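# Set the glass bottle and jar into the wooden rack

## Task

Put the glass bottle and the jar upright into the wooden rack, each in a separate pocket and resting on that pocket's floor, oriented the way the reference image 'manual' shows. Each object is judged on its own. The rack must still be standing on the table at the end, and nothing may be tipped over.

## Robot and tools

Robot: two UFACTORY xArm6 arms, left_arm and right_arm, each with a parallel two-finger gripper and a wrist camera. The names do not match image sides: left_arm sits on the +y side of the scene. Calibrated bases in the scene frame: left_arm at (-0.039, +0.358, 0) m with quat_wxyz (+1.000, 0, 0, +0.022); right_arm at (+0.028, -0.339, 0) m with quat_wxyz (+1.000, 0, 0, -0.020). Both are nearly unrotated, with only a slight yaw.

Frames: the scene frame has its origin at table-top height, midway between the nominal bases. +z points up and +x points out over the table. Each arm's end_effector_position, end_effector_quat_wxyz, velocities and wrist-camera pose are given in that arm's own base frame. The fixed cameras and the table use the scene frame. end_effector_position is the pinch point between the pads, about 2 cm short of the fingertips. The fingers point along the gripper's +z and close along its y. When the fingers close, the tips move about 1 cm further along +z. Reported hand positions can be a few cm off, more at long reach.

Row layout, used by every moving call: one row of 14 numbers covers both arms. The order is left_arm waist, shoulder, elbow, forearm roll, wrist pitch, wrist roll, gripper opening, then the same seven for right_arm. The joint values are absolute target angles in radians, not offsets. Ranges: waist -6.283..6.283, shoulder -2.059..2.094, elbow -3.927..0.192, forearm roll -6.283..6.283, wrist pitch -1.693..3.142, wrist roll -6.283..6.283. A call is rejected if a target exceeds a range by more than 0.010 rad and lies further out than the current angle. Opening is an absolute command from -1 (closed) to +1 (fully open). To hold an arm or gripper steady, resend its current Joint targets and opening. A 0 is a real command, not a 'no change'.

Tools:
- execute_actions(actions, cameras): actions is a list of actions. Each action is a table of up to 15 rows, one row per 1/30 s step. If a table is short, its last row is held until 15 steps are filled. An empty list returns state plus all camera images.
- move(target, speed, blend, opening_speed, blocking, cameras): target is one row, or a list of up to 15 rows visited in order within 10 s total. All joints are interpolated together, so the hand traces a curve. speed is the top rate of the joint with farthest to go, 0.01 to 3.14 rad/s, default 0.5. It can be one number or one per target. blend is in rad and rounds corners at intermediate targets; 0 means stop at each. opening_speed is how fast the gripper command changes, per second on the -1..1 scale, minimum 0.2. blocking=false returns after about 0.5 s while the motion continues; a new move replaces a running one. Moves do not avoid obstacles or the other arm. The result adds a 'move:' line: done, off_target (resting more than 0.01 rad from target), moving, held or fault, and possibly limits=held.
- wait(seconds 0..10): lets time pass while holding commands.
- stop: brakes a running move.
- zoom_image(camera, region=[x0,y0,x1,y1]): crops the newest image of one camera, given in pixels from the top-left, at most 504x504.
- show_instructions: shows the reference image(s).
- clear_fault(arm): clears a reported torque fault on left_arm or right_arm.
- read_manual(section): returns licence texts only.
- finished_scene(scene): ends the current scene, numbered 1 or 2. It cannot be undone.

Cameras: cam_high and cam_low are fixed, 504x504. cam_high looks down from about (0.75, 0.31, 1.07) and cam_low from about (-0.03, 1.14, 0.39). cam_left_wrist and cam_right_wrist are 672x504. Full intrinsics and extrinsics are given per camera; fixed cameras may have shifted by up to about 2 degrees and 9 mm.

Result lines: Joint positions (rad, plus the pad gap in m, 0.084 when open); Joint velocities ('within noise' when still); Joint targets (what the drives are currently chasing); Tool commands; grip_measured (opening on the command scale); joint torques (include gravity, with offsets and noise; positive means toward a larger angle); and motor temperatures. Warnings include 'joint sent to its limit', 'joint command not followed' (the inter-arm clearance check altered targets), TORQUE FAULT, MOTOR HOT (65 °C or more) and OVER-TEMPERATURE FAULT (brakes for 30-60 s at 80 °C). Each result ends with the scene number.

Motion limits: joints move at up to 3.14 rad/s, and each step's target stays within 0.637 rad of the measured angle. Hand speed is capped near 1 m/s. Wrist joints are weak: the contact-torque limits are wrist pitch 9.81 and wrist roll 10.3 N m, elbow 27.9 N m, and about 45 N m for the waist and shoulder. A held object's weight counts toward these.

Gripping: to hold something, command an opening clearly below grip_measured. Going lower squeezes harder, up to about 24 N per pad on objects up to about 6 cm wide.

Avoid the following: dropping or releasing objects while they still move; fast impacts; pressing hard into the table, the rack or fixed things; any contact between the two arms, including one gripper closing on the other's fingers; knocking the rack or other items over; and anything leaving the table. Do not hold arms stretched out or straining for long, as the motors overheat. Loose objects may occasionally be nudged by outside pushes. Thinking time lets the scene run on.

Each tool is called after "Request:" as name(argument=value, ...) on one line, values as JSON.

Reference images:

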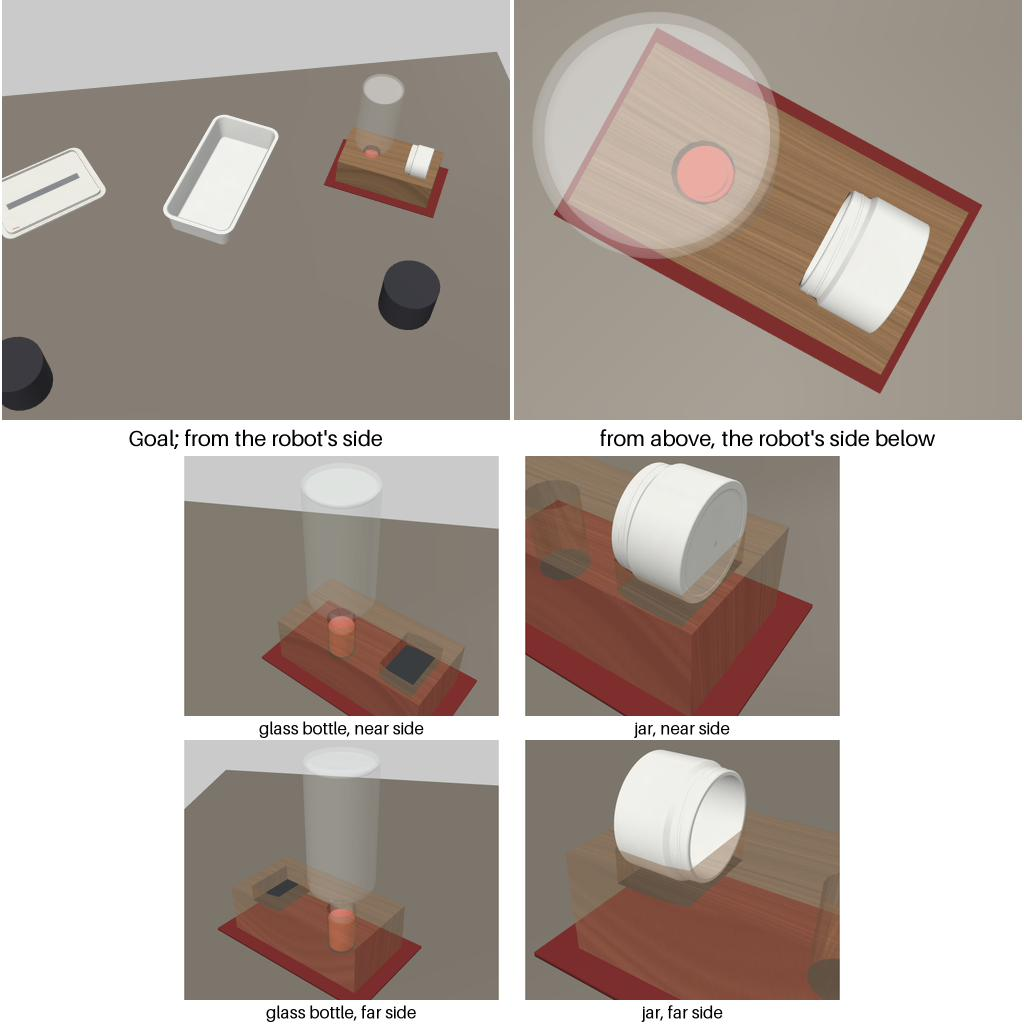

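## Session

Request:
execute_actions(actions=[], cameras=["all"])

Scene clock: 0.00 s.
left_arm: end_effector_position=(+0.2665, +0.0782, +0.1544) grip_measured=+1.00 end_effector_quat_wxyz=(+0.733, -0.050, -0.661, -0.156) | right_arm: end_effector_position=(+0.2160, +0.1922, +0.3410) grip_measured=+1.00 end_effector_quat_wxyz=(-0.263, +0.062, +0.956, -0.117)
Joint positions: left_arm=[-0.02 0.808 -1.452 0.36 2.308 -3.061 0.084] | right_arm=[0.596 -0.159 -1.288 0.146 2.014 -2.393 0.084]
Joint velocities: within noise
Joint torques (N m): no reading
Motor temperatures (°C): left_arm=[44 41 39 32 37 43] | right_arm=[39 44 35 43 38 39]
Joint targets: left_arm=[-0.020 0.808 -1.452 0.360 2.308 -3.061] | right_arm=[0.596 -0.159 -1.288 0.146 2.014 -2.393]
Tool commands: left_gripper/opening=+1.0 right_gripper/opening=+1.0

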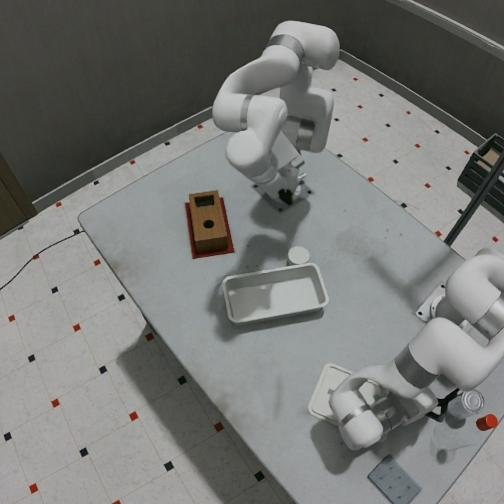

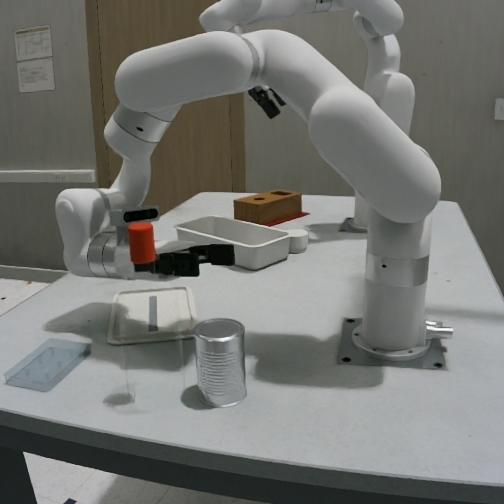

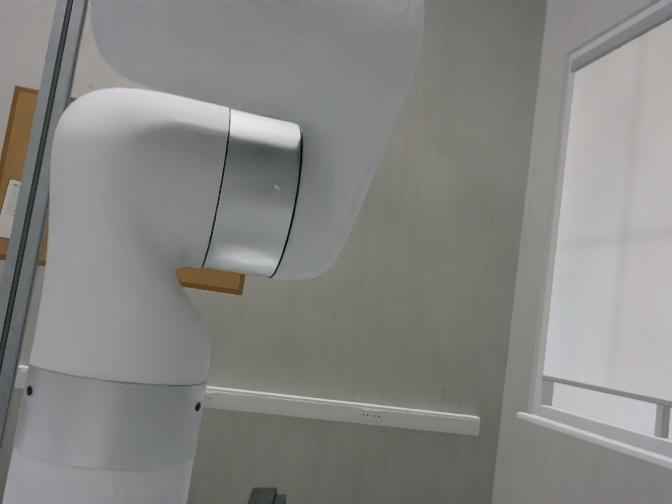

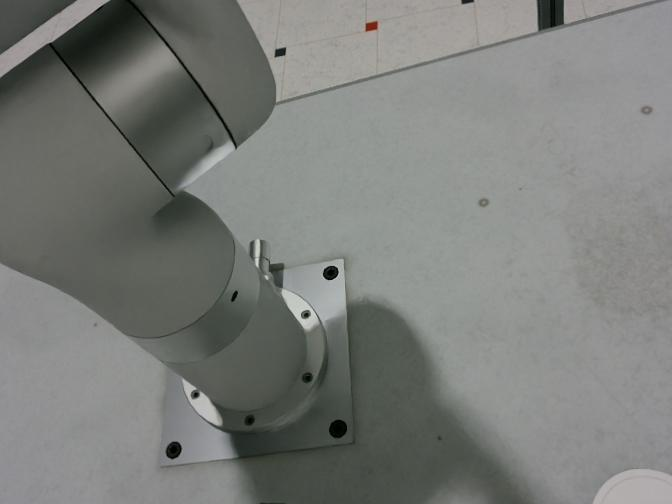

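Request:
zoom_image(camera="cam_low", region=[0, 180, 252, 432])

Request:
zoom_image(camera="cam_high", region=[304, 354, 504, 504])

Request:
zoom_image(camera="cam_high", region=[160, 160, 360, 360])

Request:
zoom_image(camera="cam_low", region=[160, 160, 360, 300])

Scaled by 2.000 from the camera's 504x504 image, which has a finer 720x720 frame.

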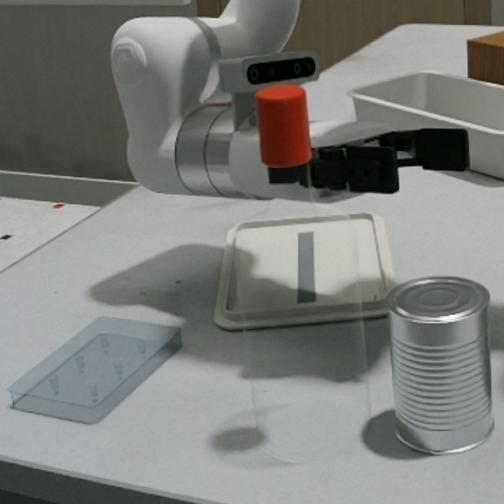

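Scaled by 2.520 from the camera's 504x504 image, which has a finer 720x720 frame.

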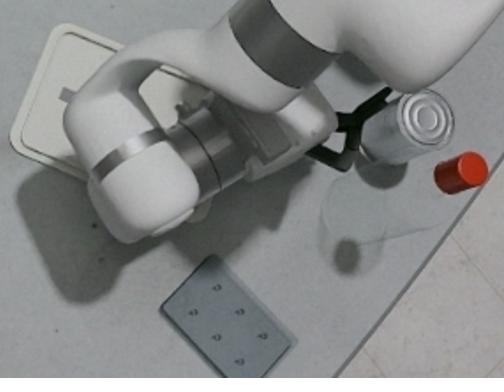

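Scaled by 2.520 from the camera's 504x504 image, which has a finer 720x720 frame.

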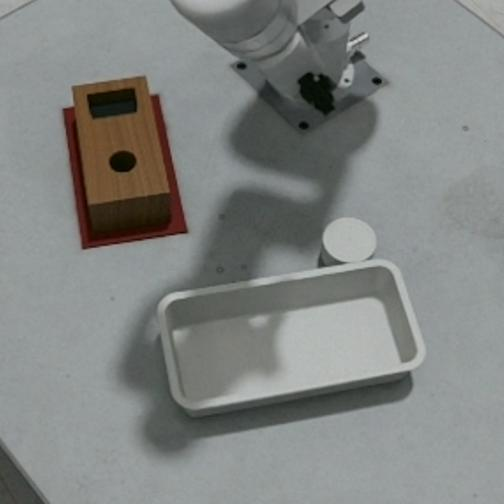

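Scaled by 2.520 from the camera's 504x504 image, which has a finer 720x720 frame.

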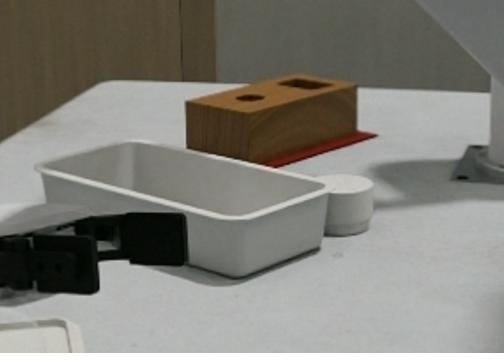

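Request:
zoom_image(camera="cam_high", region=[424, 380, 504, 480])

Request:
zoom_image(camera="cam_low", region=[90, 210, 250, 420])

Request:
zoom_image(camera="cam_high", region=[170, 170, 260, 270])

Request:
zoom_image(camera="cam_high", region=[220, 230, 340, 340])

Request:
zoom_image(camera="cam_low", region=[220, 180, 320, 280])

Scaled by 5.040 from the camera's 504x504 image, which has a finer 720x720 frame.

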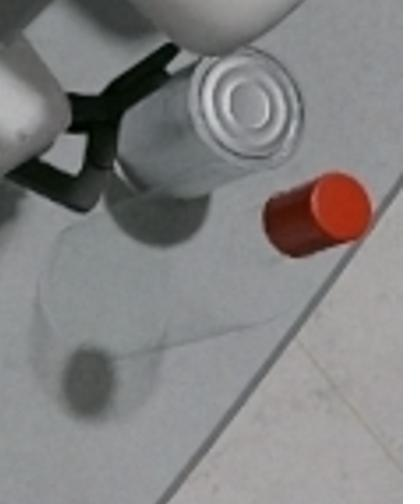

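Scaled by 2.400 from the camera's 504x504 image, which has a finer 720x720 frame.

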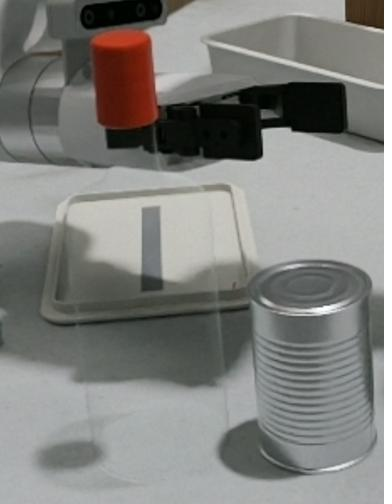

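Scaled by 5.040 from the camera's 504x504 image, which has a finer 720x720 frame.

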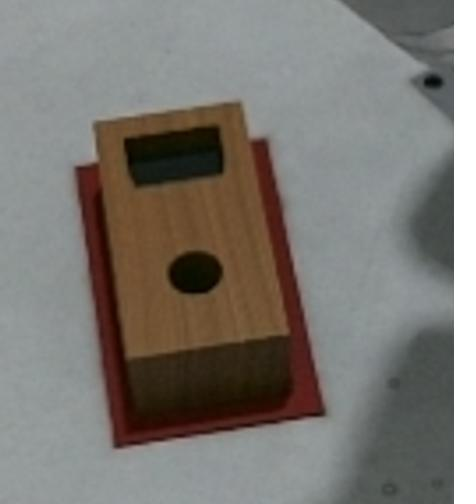

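Scaled by 4.200 from the camera's 504x504 image, which has a finer 720x720 frame.

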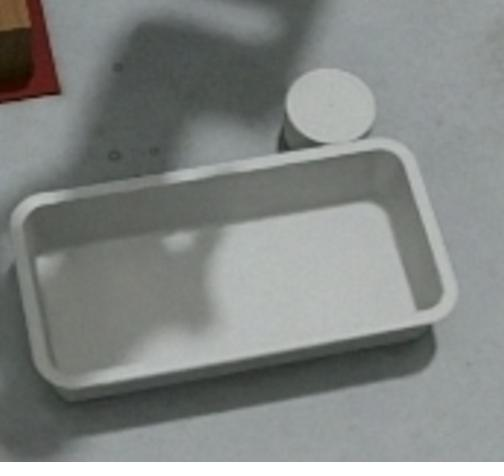

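Scaled by 5.040 from the camera's 504x504 image, which has a finer 720x720 frame.

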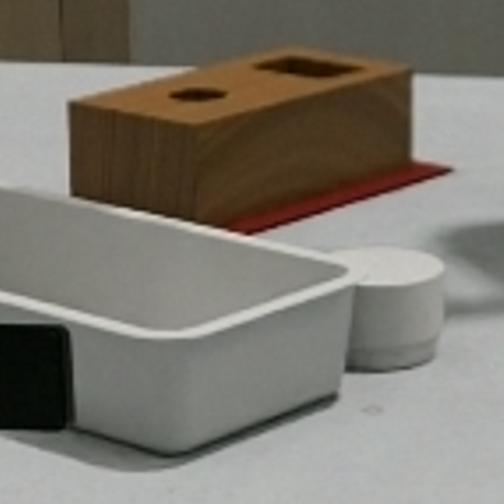

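Request:
move(target=[[0.3,-0.3,-1.452,0.36,2.308,-3.061,1.0,0.13,-0.159,-1.288,0.0,1.597,-3.1416,1.0],[0.688,0.06,-1.708,3.1416,-1.648,-3.1416,1.0,0.13,-0.159,-1.288,0.0,1.597,-3.1416,1.0]], speed=[0.9,1.2], blend=[0.2,0], cameras=["all"])

Scene clock: 710.80 s.
left_arm: end_effector_position=(+0.2549, +0.2095, +0.4000) grip_measured=+1.00 end_effector_quat_wxyz=(+0.000, +0.941, +0.337, +0.000) | right_arm: end_effector_position=(+0.3915, +0.0512, +0.3310) grip_measured=+1.00 end_effector_quat_wxyz=(-0.075, -0.065, +0.995, -0.005)
Joint positions: left_arm=[0.688 0.06 -1.708 3.142 -1.648 -3.142 0.084] | right_arm=[0.13 -0.159 -1.288 0 1.597 -3.142 0.084]
Joint torques (N m): left_arm=[6.16 -12.22 -18.27 2.29 -4.64 -2] | right_arm=[-2.81 -8.42 -16.6 -2.42 -2.55 -1.88]
Motor temperatures (°C): left_arm=[42 50 49 32 38 42] | right_arm=[38 44 46 42 38 39]
Joint targets: left_arm=[0.688 0.060 -1.708 3.142 -1.648 -3.142] | right_arm=[0.130 -0.159 -1.288 0.000 1.597 -3.142]
move: done
camera_calibration:
cam_left_wrist: T_world_to_cam=[[0.631636, -0.775205, -0.00961549, 0.0364542], [-0.775261, -0.631623, -0.00471694, 0.399533], [-0.00241677, 0.0104339, -0.999943, 0.528848], [0, 0, 0, 1]] pos_world=[0.287995, 0.275096, 0.531053]
cam_right_wrist: T_world_to_cam=[[-0.138649, 0.990327, 0.00535772, 0.0325444], [0.976708, 0.137633, -0.164619, -0.26405], [-0.163764, -0.0175913, -0.986343, 0.522441], [0, 0, 0, 1]] pos_world=[0.347969, 0.0133028, 0.471664]

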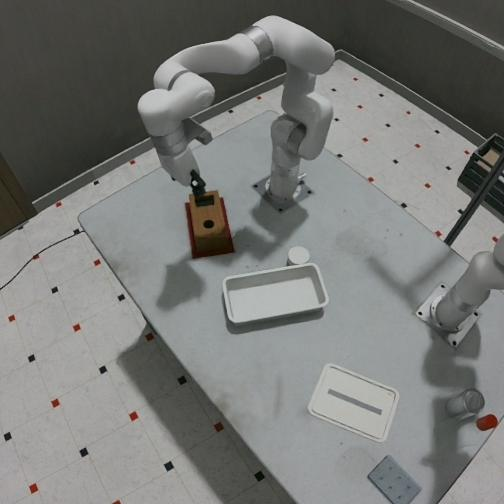

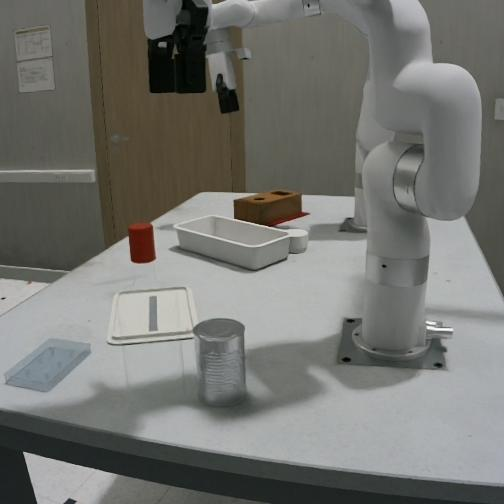

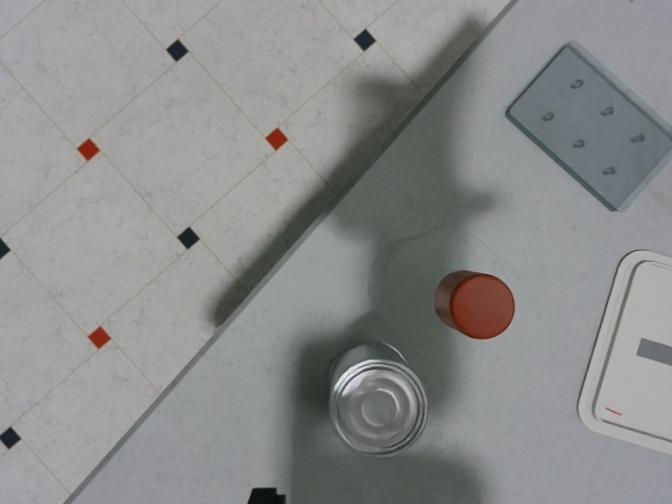

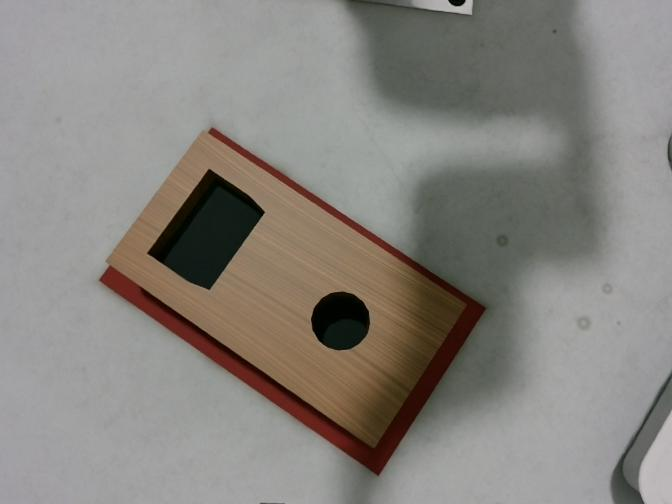

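Request:
zoom_image(camera="cam_right_wrist", region=[90, 110, 290, 310])

Request:
zoom_image(camera="cam_right_wrist", region=[290, 280, 490, 480])

Request:
zoom_image(camera="cam_left_wrist", region=[310, 220, 550, 470])

Request:
zoom_image(camera="cam_low", region=[90, 210, 260, 420])

Scaled by 2.520 from the camera's 672x504 image, which has a finer 960x720 frame.

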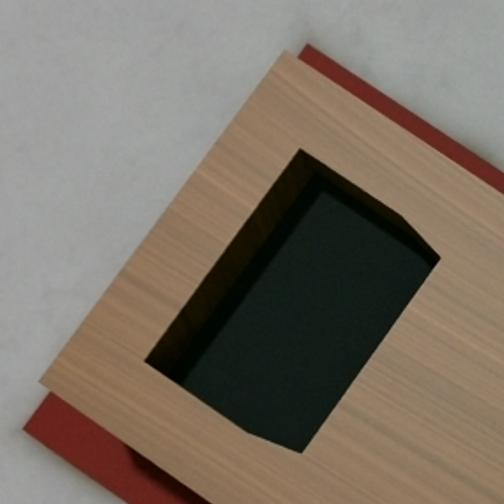

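Scaled by 2.520 from the camera's 672x504 image, which has a finer 960x720 frame.

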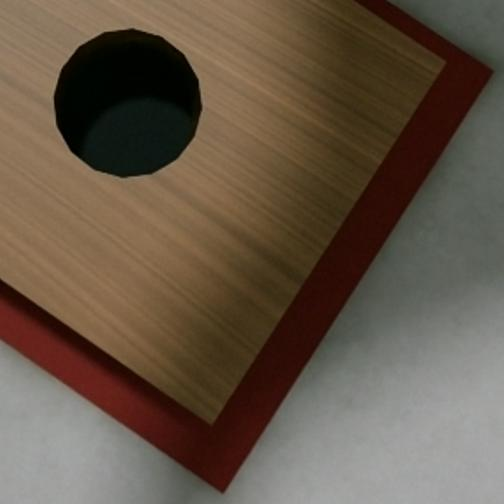

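Scaled by 2.016 from the camera's 672x504 image, which has a finer 960x720 frame.

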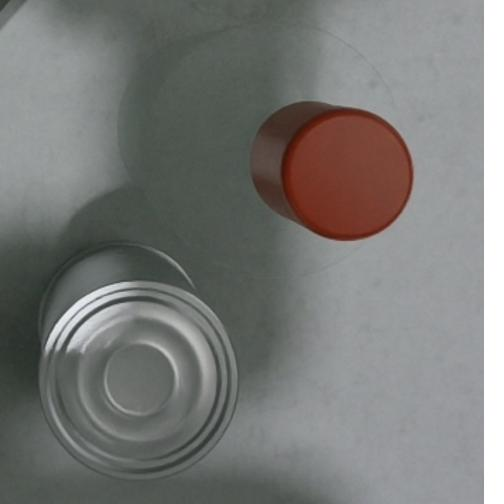

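Scaled by 2.400 from the camera's 504x504 image, which has a finer 720x720 frame.

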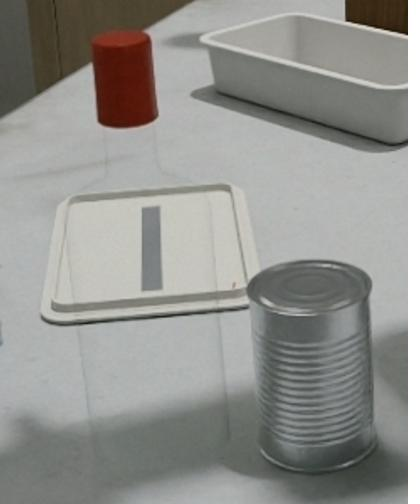

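Request:
zoom_image(camera="cam_left_wrist", region=[360, 215, 530, 365])

Request:
zoom_image(camera="cam_low", region=[100, 215, 200, 325])

Request:
zoom_image(camera="cam_low", region=[100, 315, 200, 425])

Scaled by 2.965 from the camera's 672x504 image, which has a finer 960x720 frame.

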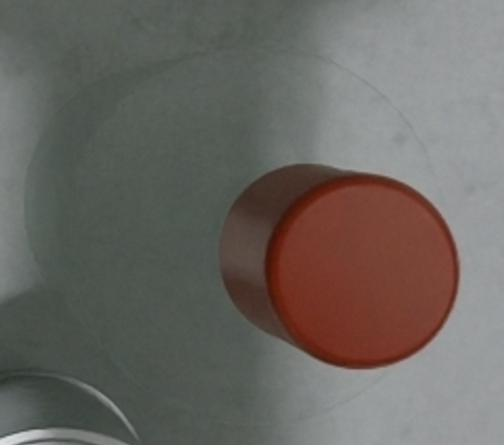

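Scaled by 4.582 from the camera's 504x504 image, which has a finer 720x720 frame.

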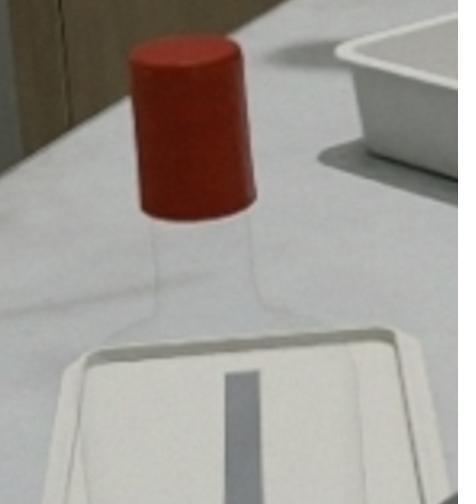

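Scaled by 4.582 from the camera's 504x504 image, which has a finer 720x720 frame.

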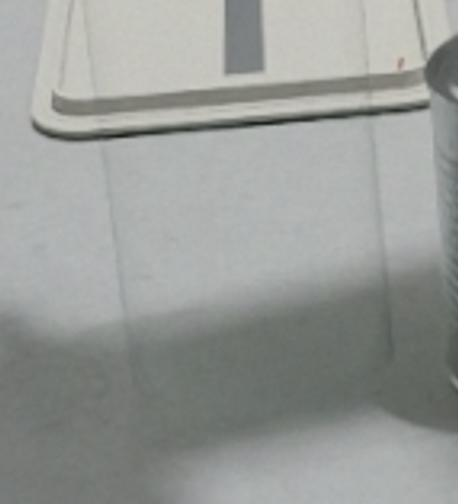

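Request:
move(target=[0.688,0.06,-1.708,3.1416,-1.648,-3.1416,1.0,1.012,-0.575,-0.534,0.0,1.109,-3.1416,1.0], speed=0.8, cameras=["cam_right_wrist", "cam_high", "cam_low"])

Scene clock: 1120.37 s.
left_arm: end_effector_position=(+0.2549, +0.2095, +0.4000) grip_measured=+1.00 end_effector_quat_wxyz=(+0.000, +0.941, +0.337, +0.000) | right_arm: end_effector_position=(+0.1630, +0.2606, +0.2001) grip_measured=+1.00 end_effector_quat_wxyz=(+0.000, -0.485, +0.875, +0.000)
Joint positions: left_arm=[0.688 0.06 -1.708 3.142 -1.648 -3.142 0.084] | right_arm=[1.012 -0.575 -0.534 0 1.109 -3.142 0.084]
Joint torques (N m): left_arm=[6.13 -12.27 -18.19 2.28 -4.77 -1.92] | right_arm=[2.87 -11.04 -15.88 0.51 -2.92 -1.93]
Motor temperatures (°C): left_arm=[41 46 57 32 40 42] | right_arm=[38 43 47 42 41 39]
Joint targets: left_arm=[0.688 0.060 -1.708 3.142 -1.648 -3.142] | right_arm=[1.012 -0.575 -0.534 0.000 1.109 -3.142]
move: done
camera_calibration:
cam_right_wrist: T_world_to_cam=[[-0.853008, 0.521882, 0.00398019, 0.0329354], [0.521772, 0.852946, -0.0154098, -0.233336], [-0.011437, -0.0110679, -0.999873, 0.335823], [0, 0, 0, 1]] pos_world=[0.153683, 0.185551, 0.332053]
Images, in order (width x height): cam_high 504x504, cam_low 504x504, cam_right_wrist 672x504.

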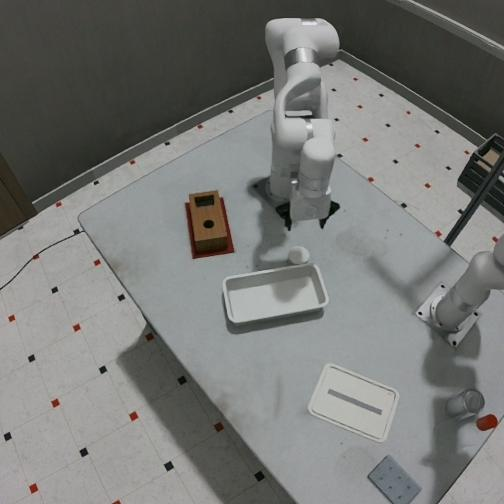

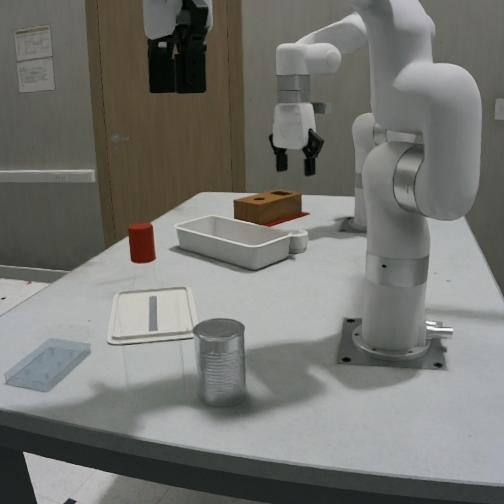

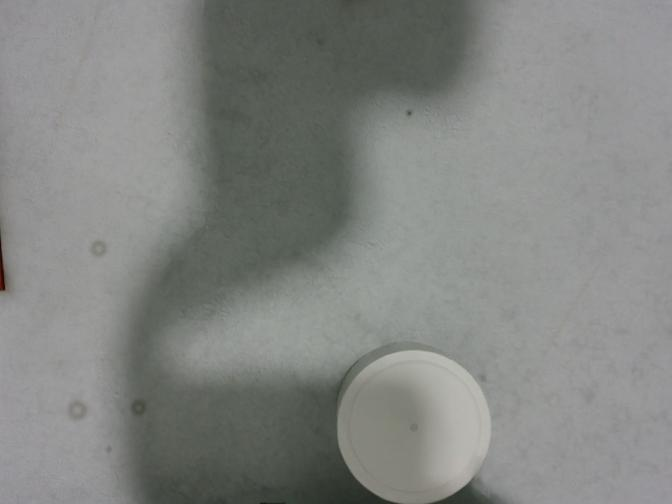

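Request:
zoom_image(camera="cam_low", region=[265, 215, 325, 275])

Request:
zoom_image(camera="cam_right_wrist", region=[320, 330, 504, 504])

Scaled by 8.400 from the camera's 504x504 image, which has a finer 720x720 frame.

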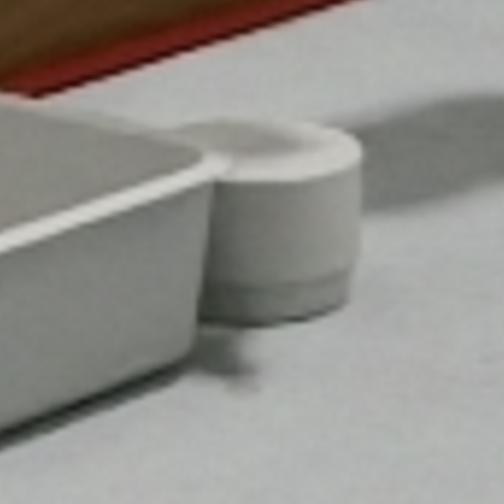

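Scaled by 2.739 from the camera's 672x504 image, which has a finer 960x720 frame.

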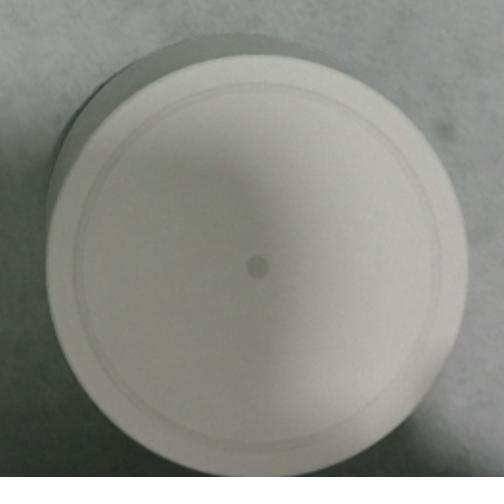

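Request:
zoom_image(camera="cam_right_wrist", region=[230, 464, 310, 504])

Scaled by 6.300 from the camera's 672x504 image, which has a finer 960x720 frame.

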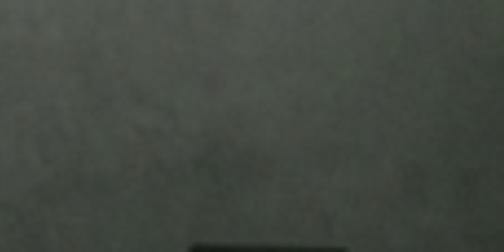

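Request:
move(target=[[0.688,0.06,-1.708,3.1416,-1.648,-3.1416,1.0,1.012,-0.3997,-0.3481,0.0,0.7478,-3.1416,1.0],[0.688,0.06,-1.708,3.1416,-1.648,-3.1416,1.0,1.012,-0.1398,-0.2964,0.0,0.4362,-3.1416,1.0]], speed=[0.5,0.25], blend=[0.03,0], cameras=["all"])

Scene clock: 1309.57 s.
left_arm: end_effector_position=(+0.2549, +0.2095, +0.4000) grip_measured=+1.00 end_effector_quat_wxyz=(+0.000, +0.941, +0.337, +0.000) | right_arm: end_effector_position=(+0.1613, +0.2580, +0.0270) grip_measured=+1.00 end_effector_quat_wxyz=(+0.000, -0.485, +0.875, +0.000)
Joint positions: left_arm=[0.688 0.06 -1.708 3.142 -1.648 -3.142 0.084] | right_arm=[1.012 -0.14 -0.296 0 0.436 -3.142 0.084]
Joint torques (N m): left_arm=[6.21 -12.23 -18.12 2.1 -4.68 -1.94] | right_arm=[3.03 -5.17 -9.97 1.17 -2.58 -1.71]
Motor temperatures (°C): left_arm=[40 46 59 32 40 42] | right_arm=[37 43 47 41 41 39]
Joint targets: left_arm=[0.688 0.060 -1.708 3.142 -1.648 -3.142] | right_arm=[1.012 -0.140 -0.296 0.000 0.436 -3.142]
move: done
camera_calibration:
cam_left_wrist: T_world_to_cam=[[0.631695, -0.775157, -0.00967899, 0.0364577], [-0.775213, -0.631683, -0.00463909, 0.399494], [-0.00251804, 0.0104338, -0.999942, 0.528877], [0, 0, 0, 1]] pos_world=[0.287995, 0.275096, 0.531053]
cam_right_wrist: T_world_to_cam=[[-0.85308, 0.521764, 0.00403291, 0.033641], [0.521655, 0.853019, -0.0153256, -0.23296], [-0.0114365, -0.0109702, -0.999874, 0.16268], [0, 0, 0, 1]] pos_world=[0.152083, 0.182951, 0.158953]

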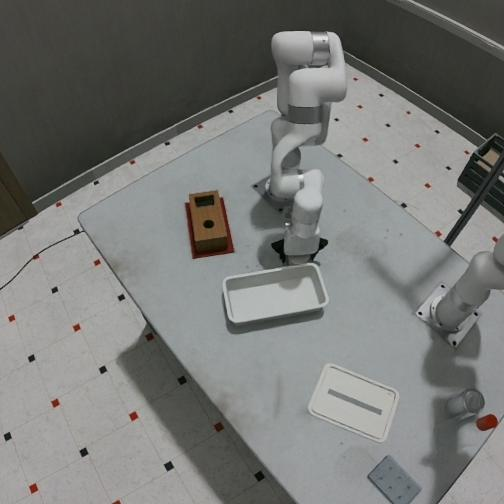

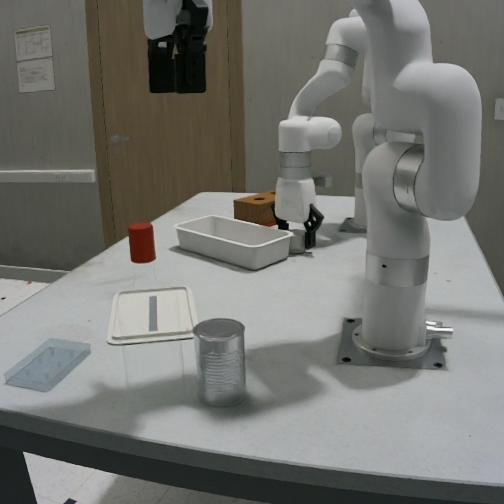

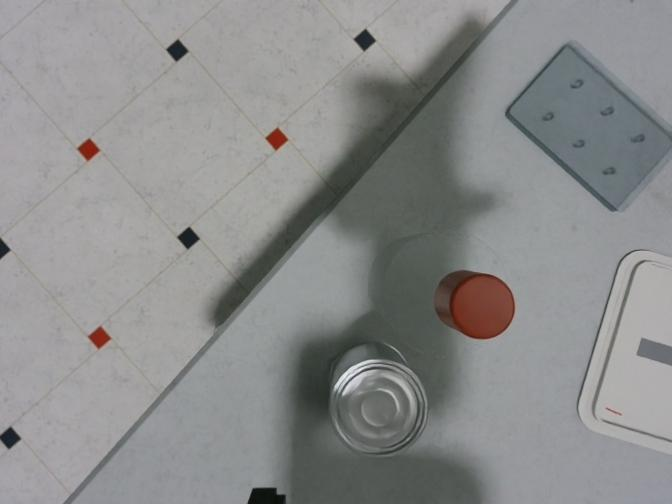

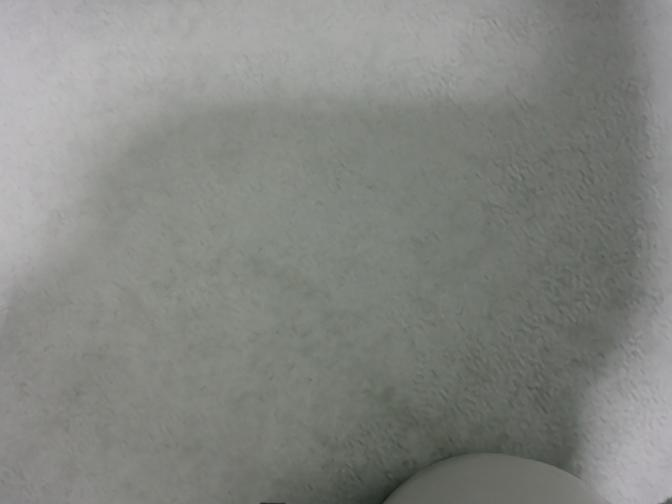

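Request:
zoom_image(camera="cam_right_wrist", region=[230, 430, 630, 504])

Request:
zoom_image(camera="cam_left_wrist", region=[230, 464, 310, 504])

Request:
zoom_image(camera="cam_low", region=[260, 190, 350, 270])

Scaled by 1.260 from the camera's 672x504 image, which has a finer 960x720 frame.

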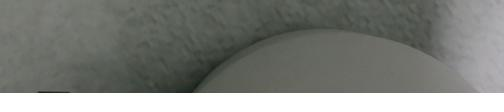

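Scaled by 6.300 from the camera's 672x504 image, which has a finer 960x720 frame.

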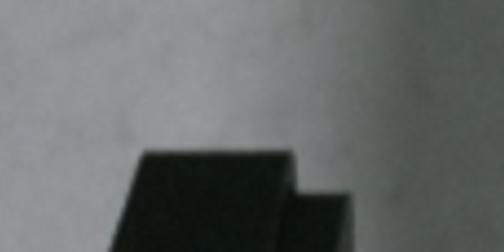

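Scaled by 5.600 from the camera's 504x504 image, which has a finer 720x720 frame.

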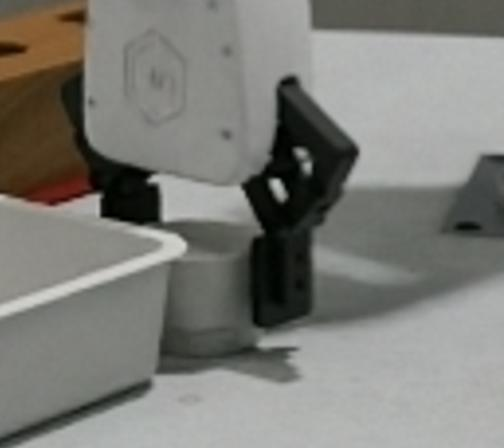

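Request:
move(target=[0.688,0.06,-1.708,3.1416,-1.648,-3.1416,1.0,1.012,-0.1398,-0.2964,0.0,0.4362,-3.1416,-0.1], opening_speed=0.5, cameras=["cam_right_wrist", "cam_low"])

Scene clock: 1355.87 s.
left_arm: end_effector_position=(+0.2549, +0.2095, +0.4000) grip_measured=+1.00 end_effector_quat_wxyz=(+0.000, +0.941, +0.337, +0.000) | right_arm: end_effector_position=(+0.1613, +0.2580, +0.0270) grip_measured=+0.48 end_effector_quat_wxyz=(+0.000, -0.485, +0.875, +0.000)
Joint positions: left_arm=[0.688 0.06 -1.708 3.142 -1.648 -3.142 0.084] | right_arm=[1.012 -0.14 -0.296 0 0.436 -3.142 0.064]
Joint torques (N m): left_arm=[6.11 -12.42 -18.04 2 -4.64 -1.9] | right_arm=[2.06 -5.32 -10.28 1.21 -2.28 -1.79]
Motor temperatures (°C): left_arm=[40 46 59 32 40 42] | right_arm=[37 42 44 41 41 39]
Joint targets: left_arm=[0.688 0.060 -1.708 3.142 -1.648 -3.142] | right_arm=[1.012 -0.140 -0.296 0.000 0.436 -3.142]
move: done
camera_calibration:
cam_right_wrist: T_world_to_cam=[[-0.853053, 0.52181, 0.00398053, 0.0336371], [0.521699, 0.85299, -0.0154105, -0.232949], [-0.0114367, -0.0110693, -0.999873, 0.162598], [0, 0, 0, 1]] pos_world=[0.152083, 0.182951, 0.158853]
Images, in order (width x height): cam_low 504x504, cam_right_wrist 672x504.

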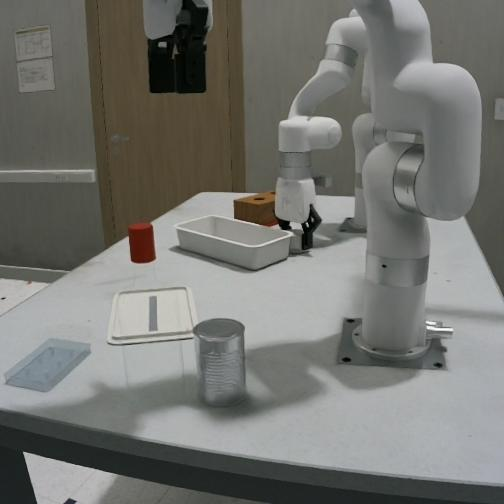

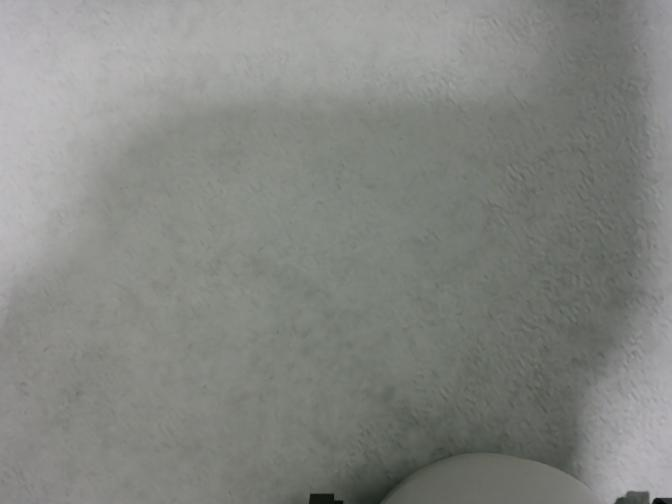

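Request:
move(target=[[0.688,0.06,-1.708,3.1416,-1.648,-3.1416,1.0,1.012,-0.3997,-0.3481,0.0,0.7478,-3.1416,-0.1],[0.688,0.06,-1.708,3.1416,-1.648,-3.1416,1.0,1.012,-0.6406,-0.7203,0.0,1.3609,-3.1416,-0.1],[0.688,0.06,-1.708,3.1416,-1.648,-3.1416,1.0,-1.139,0.025,-0.645,0.984,1.947,-2.637,-0.1]], speed=[0.3,0.6,0.8], blend=[0.05,0.1,0], cameras=["cam_right_wrist", "cam_low"])

Scene clock: 1458.60 s.
left_arm: end_effector_position=(+0.2549, +0.2095, +0.4000) grip_measured=+1.00 end_effector_quat_wxyz=(+0.000, +0.941, +0.337, +0.000) | right_arm: end_effector_position=(+0.2784, -0.0832, +0.2498) grip_measured=+0.48 end_effector_quat_wxyz=(-0.374, +0.600, +0.375, +0.600)
Joint positions: left_arm=[0.688 0.06 -1.708 3.142 -1.648 -3.142 0.084] | right_arm=[-1.139 0.025 -0.645 0.984 1.947 -2.637 0.064]
Joint torques (N m): left_arm=[5.82 -12.62 -17.94 1.8 -4.57 -1.88] | right_arm=[-3.04 -7.96 -9.64 3.07 2.9 2.02]
Motor temperatures (°C): left_arm=[40 46 60 32 40 42] | right_arm=[37 42 45 41 41 39]
Joint targets: left_arm=[0.688 0.060 -1.708 3.142 -1.648 -3.142] | right_arm=[-1.139 0.025 -0.645 0.984 1.947 -2.637]
move: done
camera_calibration:
cam_right_wrist: T_world_to_cam=[[0.896886, -0.442142, 0.0102916, -0.258315], [0.0159455, 0.00907276, -0.999832, 0.316941], [0.441974, 0.896899, 0.0151874, 0.078744], [0, 0, 0, 1]] pos_world=[0.191823, -0.187713, 0.31835]
Images, in order (width x height): cam_low 504x504, cam_right_wrist 672x504.

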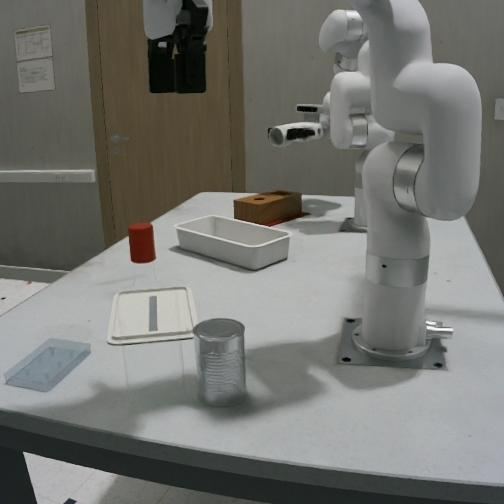

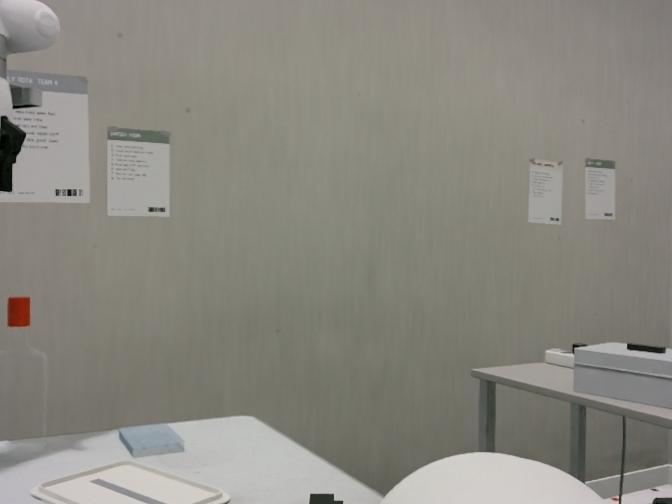

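Request:
move(target=[[-1.191,0.362,-1.316,0.0,0.430,0.0,1.0,-1.139,0.025,-0.645,0.984,1.947,-2.637,-0.1],[-1.191,0.362,-1.316,0.0,0.430,0.0,1.0,-1.105,0.3845,-0.7027,0.945,1.761,-2.885,-0.1]], speed=[1.0,0.5], blend=[0.0,0], cameras=["all"])

Scene clock: 1510.53 s.
left_arm: end_effector_position=(+0.2471, -0.6191, +0.1995) grip_measured=+1.00 end_effector_quat_wxyz=(+0.145, +0.800, -0.542, +0.214) | right_arm: end_effector_position=(+0.2791, -0.0837, +0.1360) grip_measured=+0.48 end_effector_quat_wxyz=(-0.374, +0.600, +0.374, +0.600)
Joint positions: left_arm=[-1.191 0.362 -1.316 0 0.43 0 0.084] | right_arm=[-1.105 0.384 -0.703 0.945 1.761 -2.885 0.064]
Joint torques (N m): left_arm=[-6.03 -21.45 -17.96 -2.54 -0.6 1.65] | right_arm=[2.67 -10.19 -10.95 -1.67 -0.24 -1.66]
Motor temperatures (°C): left_arm=[40 46 60 32 40 43] | right_arm=[37 42 43 41 41 39]
Joint targets: left_arm=[-1.191 0.362 -1.316 0.000 0.430 0.000] | right_arm=[-1.105 0.385 -0.703 0.945 1.761 -2.885]
move: done
camera_calibration:
cam_left_wrist: T_world_to_cam=[[-0.928274, -0.37175, -0.0104552, 0.0324992], [-0.316107, 0.803519, -0.504414, 0.743998], [0.195917, -0.464929, -0.863399, -0.0335358], [0, 0, 0, 1]] pos_world=[0.271922, -0.601327, 0.346668]
cam_right_wrist: T_world_to_cam=[[0.896616, -0.442704, 0.00966431, -0.25801], [0.0152968, 0.00915418, -0.999841, 0.203394], [0.442545, 0.896621, 0.0149797, 0.0804463], [0, 0, 0, 1]] pos_world=[0.192623, -0.188214, 0.20465]

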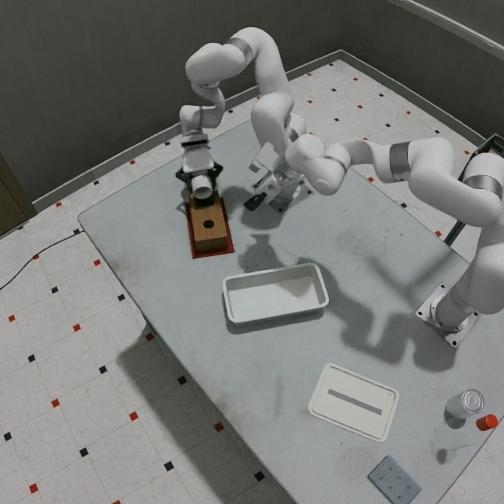

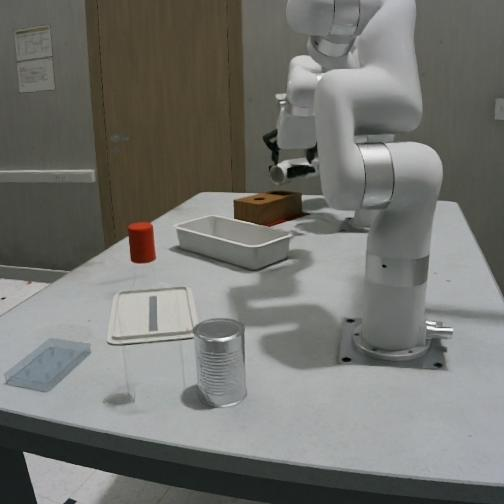

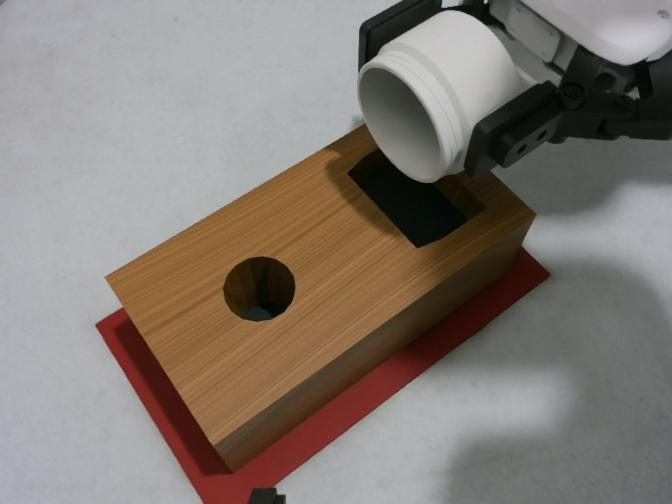

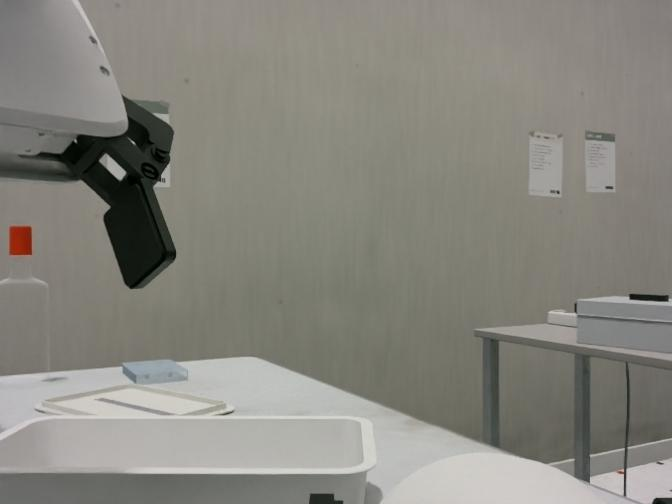

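Request:
zoom_image(camera="cam_left_wrist", region=[330, 0, 570, 270])

Request:
zoom_image(camera="cam_left_wrist", region=[90, 240, 330, 500])

Scaled by 1.867 from the camera's 672x504 image, which has a finer 960x720 frame.

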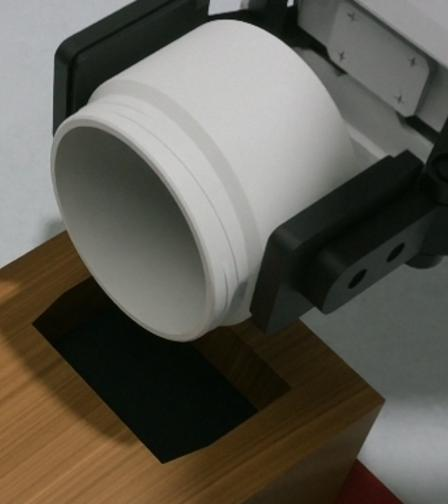

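Scaled by 1.938 from the camera's 672x504 image, which has a finer 960x720 frame.

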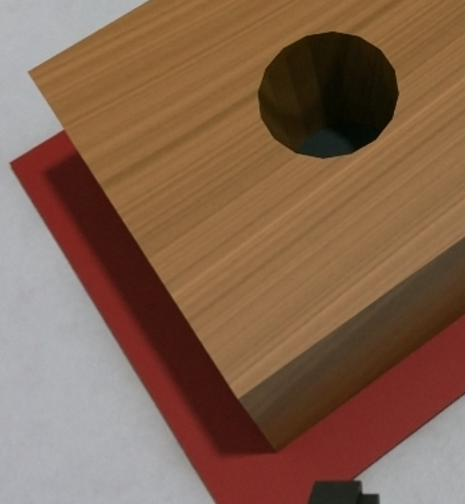

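Request:
move(target=[-1.191,0.362,-1.316,0.0,0.430,0.0,1.0,-1.0995,0.4735,-0.7316,0.9421,1.7249,-2.9337,-0.1], speed=0.2, cameras=["cam_left_wrist"])

Request:
zoom_image(camera="cam_left_wrist", region=[330, 20, 570, 270])

Scene clock: 1571.37 s.
left_arm: end_effector_position=(+0.2471, -0.6191, +0.1995) grip_measured=+1.00 end_effector_quat_wxyz=(+0.145, +0.800, -0.542, +0.214) | right_arm: end_effector_position=(+0.2788, -0.0836, +0.1101) grip_measured=+0.48 end_effector_quat_wxyz=(-0.374, +0.600, +0.374, +0.600)
Joint positions: left_arm=[-1.191 0.362 -1.316 0 0.43 0 0.084] | right_arm=[-1.1 0.473 -0.732 0.942 1.725 -2.934 0.064]
Joint torques (N m): left_arm=[-6.16 -21.52 -17.9 -2.39 -0.61 1.42] | right_arm=[2.75 -11.53 -10.34 -1.86 -0.35 -1.68]
Motor temperatures (°C): left_arm=[40 48 61 32 38 42] | right_arm=[37 42 43 41 39 39]
Joint targets: left_arm=[-1.191 0.362 -1.316 0.000 0.430 0.000] | right_arm=[-1.099 0.474 -0.732 0.942 1.725 -2.934]
move: done
camera_calibration:
cam_left_wrist: T_world_to_cam=[[-0.928274, -0.37175, -0.0104552, 0.0324992], [-0.316107, 0.803519, -0.504414, 0.743998], [0.195917, -0.464929, -0.863399, -0.0335358], [0, 0, 0, 1]] pos_world=[0.271922, -0.601327, 0.346668]
Images, in order (width x height): cam_left_wrist 672x504.

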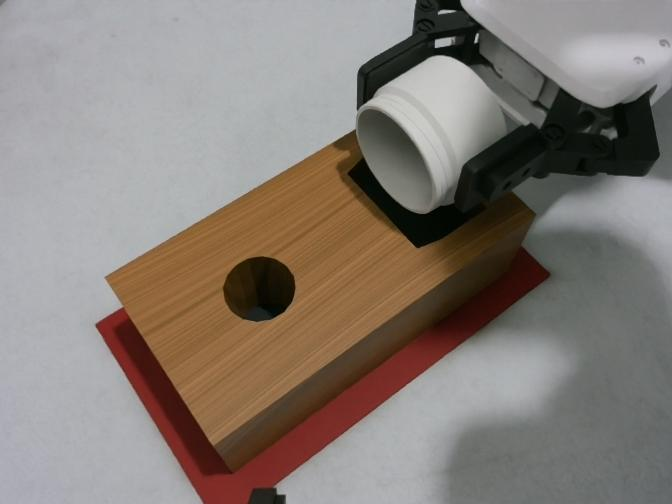

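Scaled by 2.016 from the camera's 672x504 image, which has a finer 960x720 frame.

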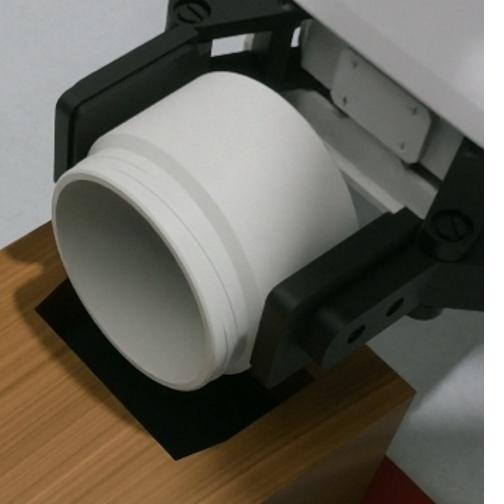

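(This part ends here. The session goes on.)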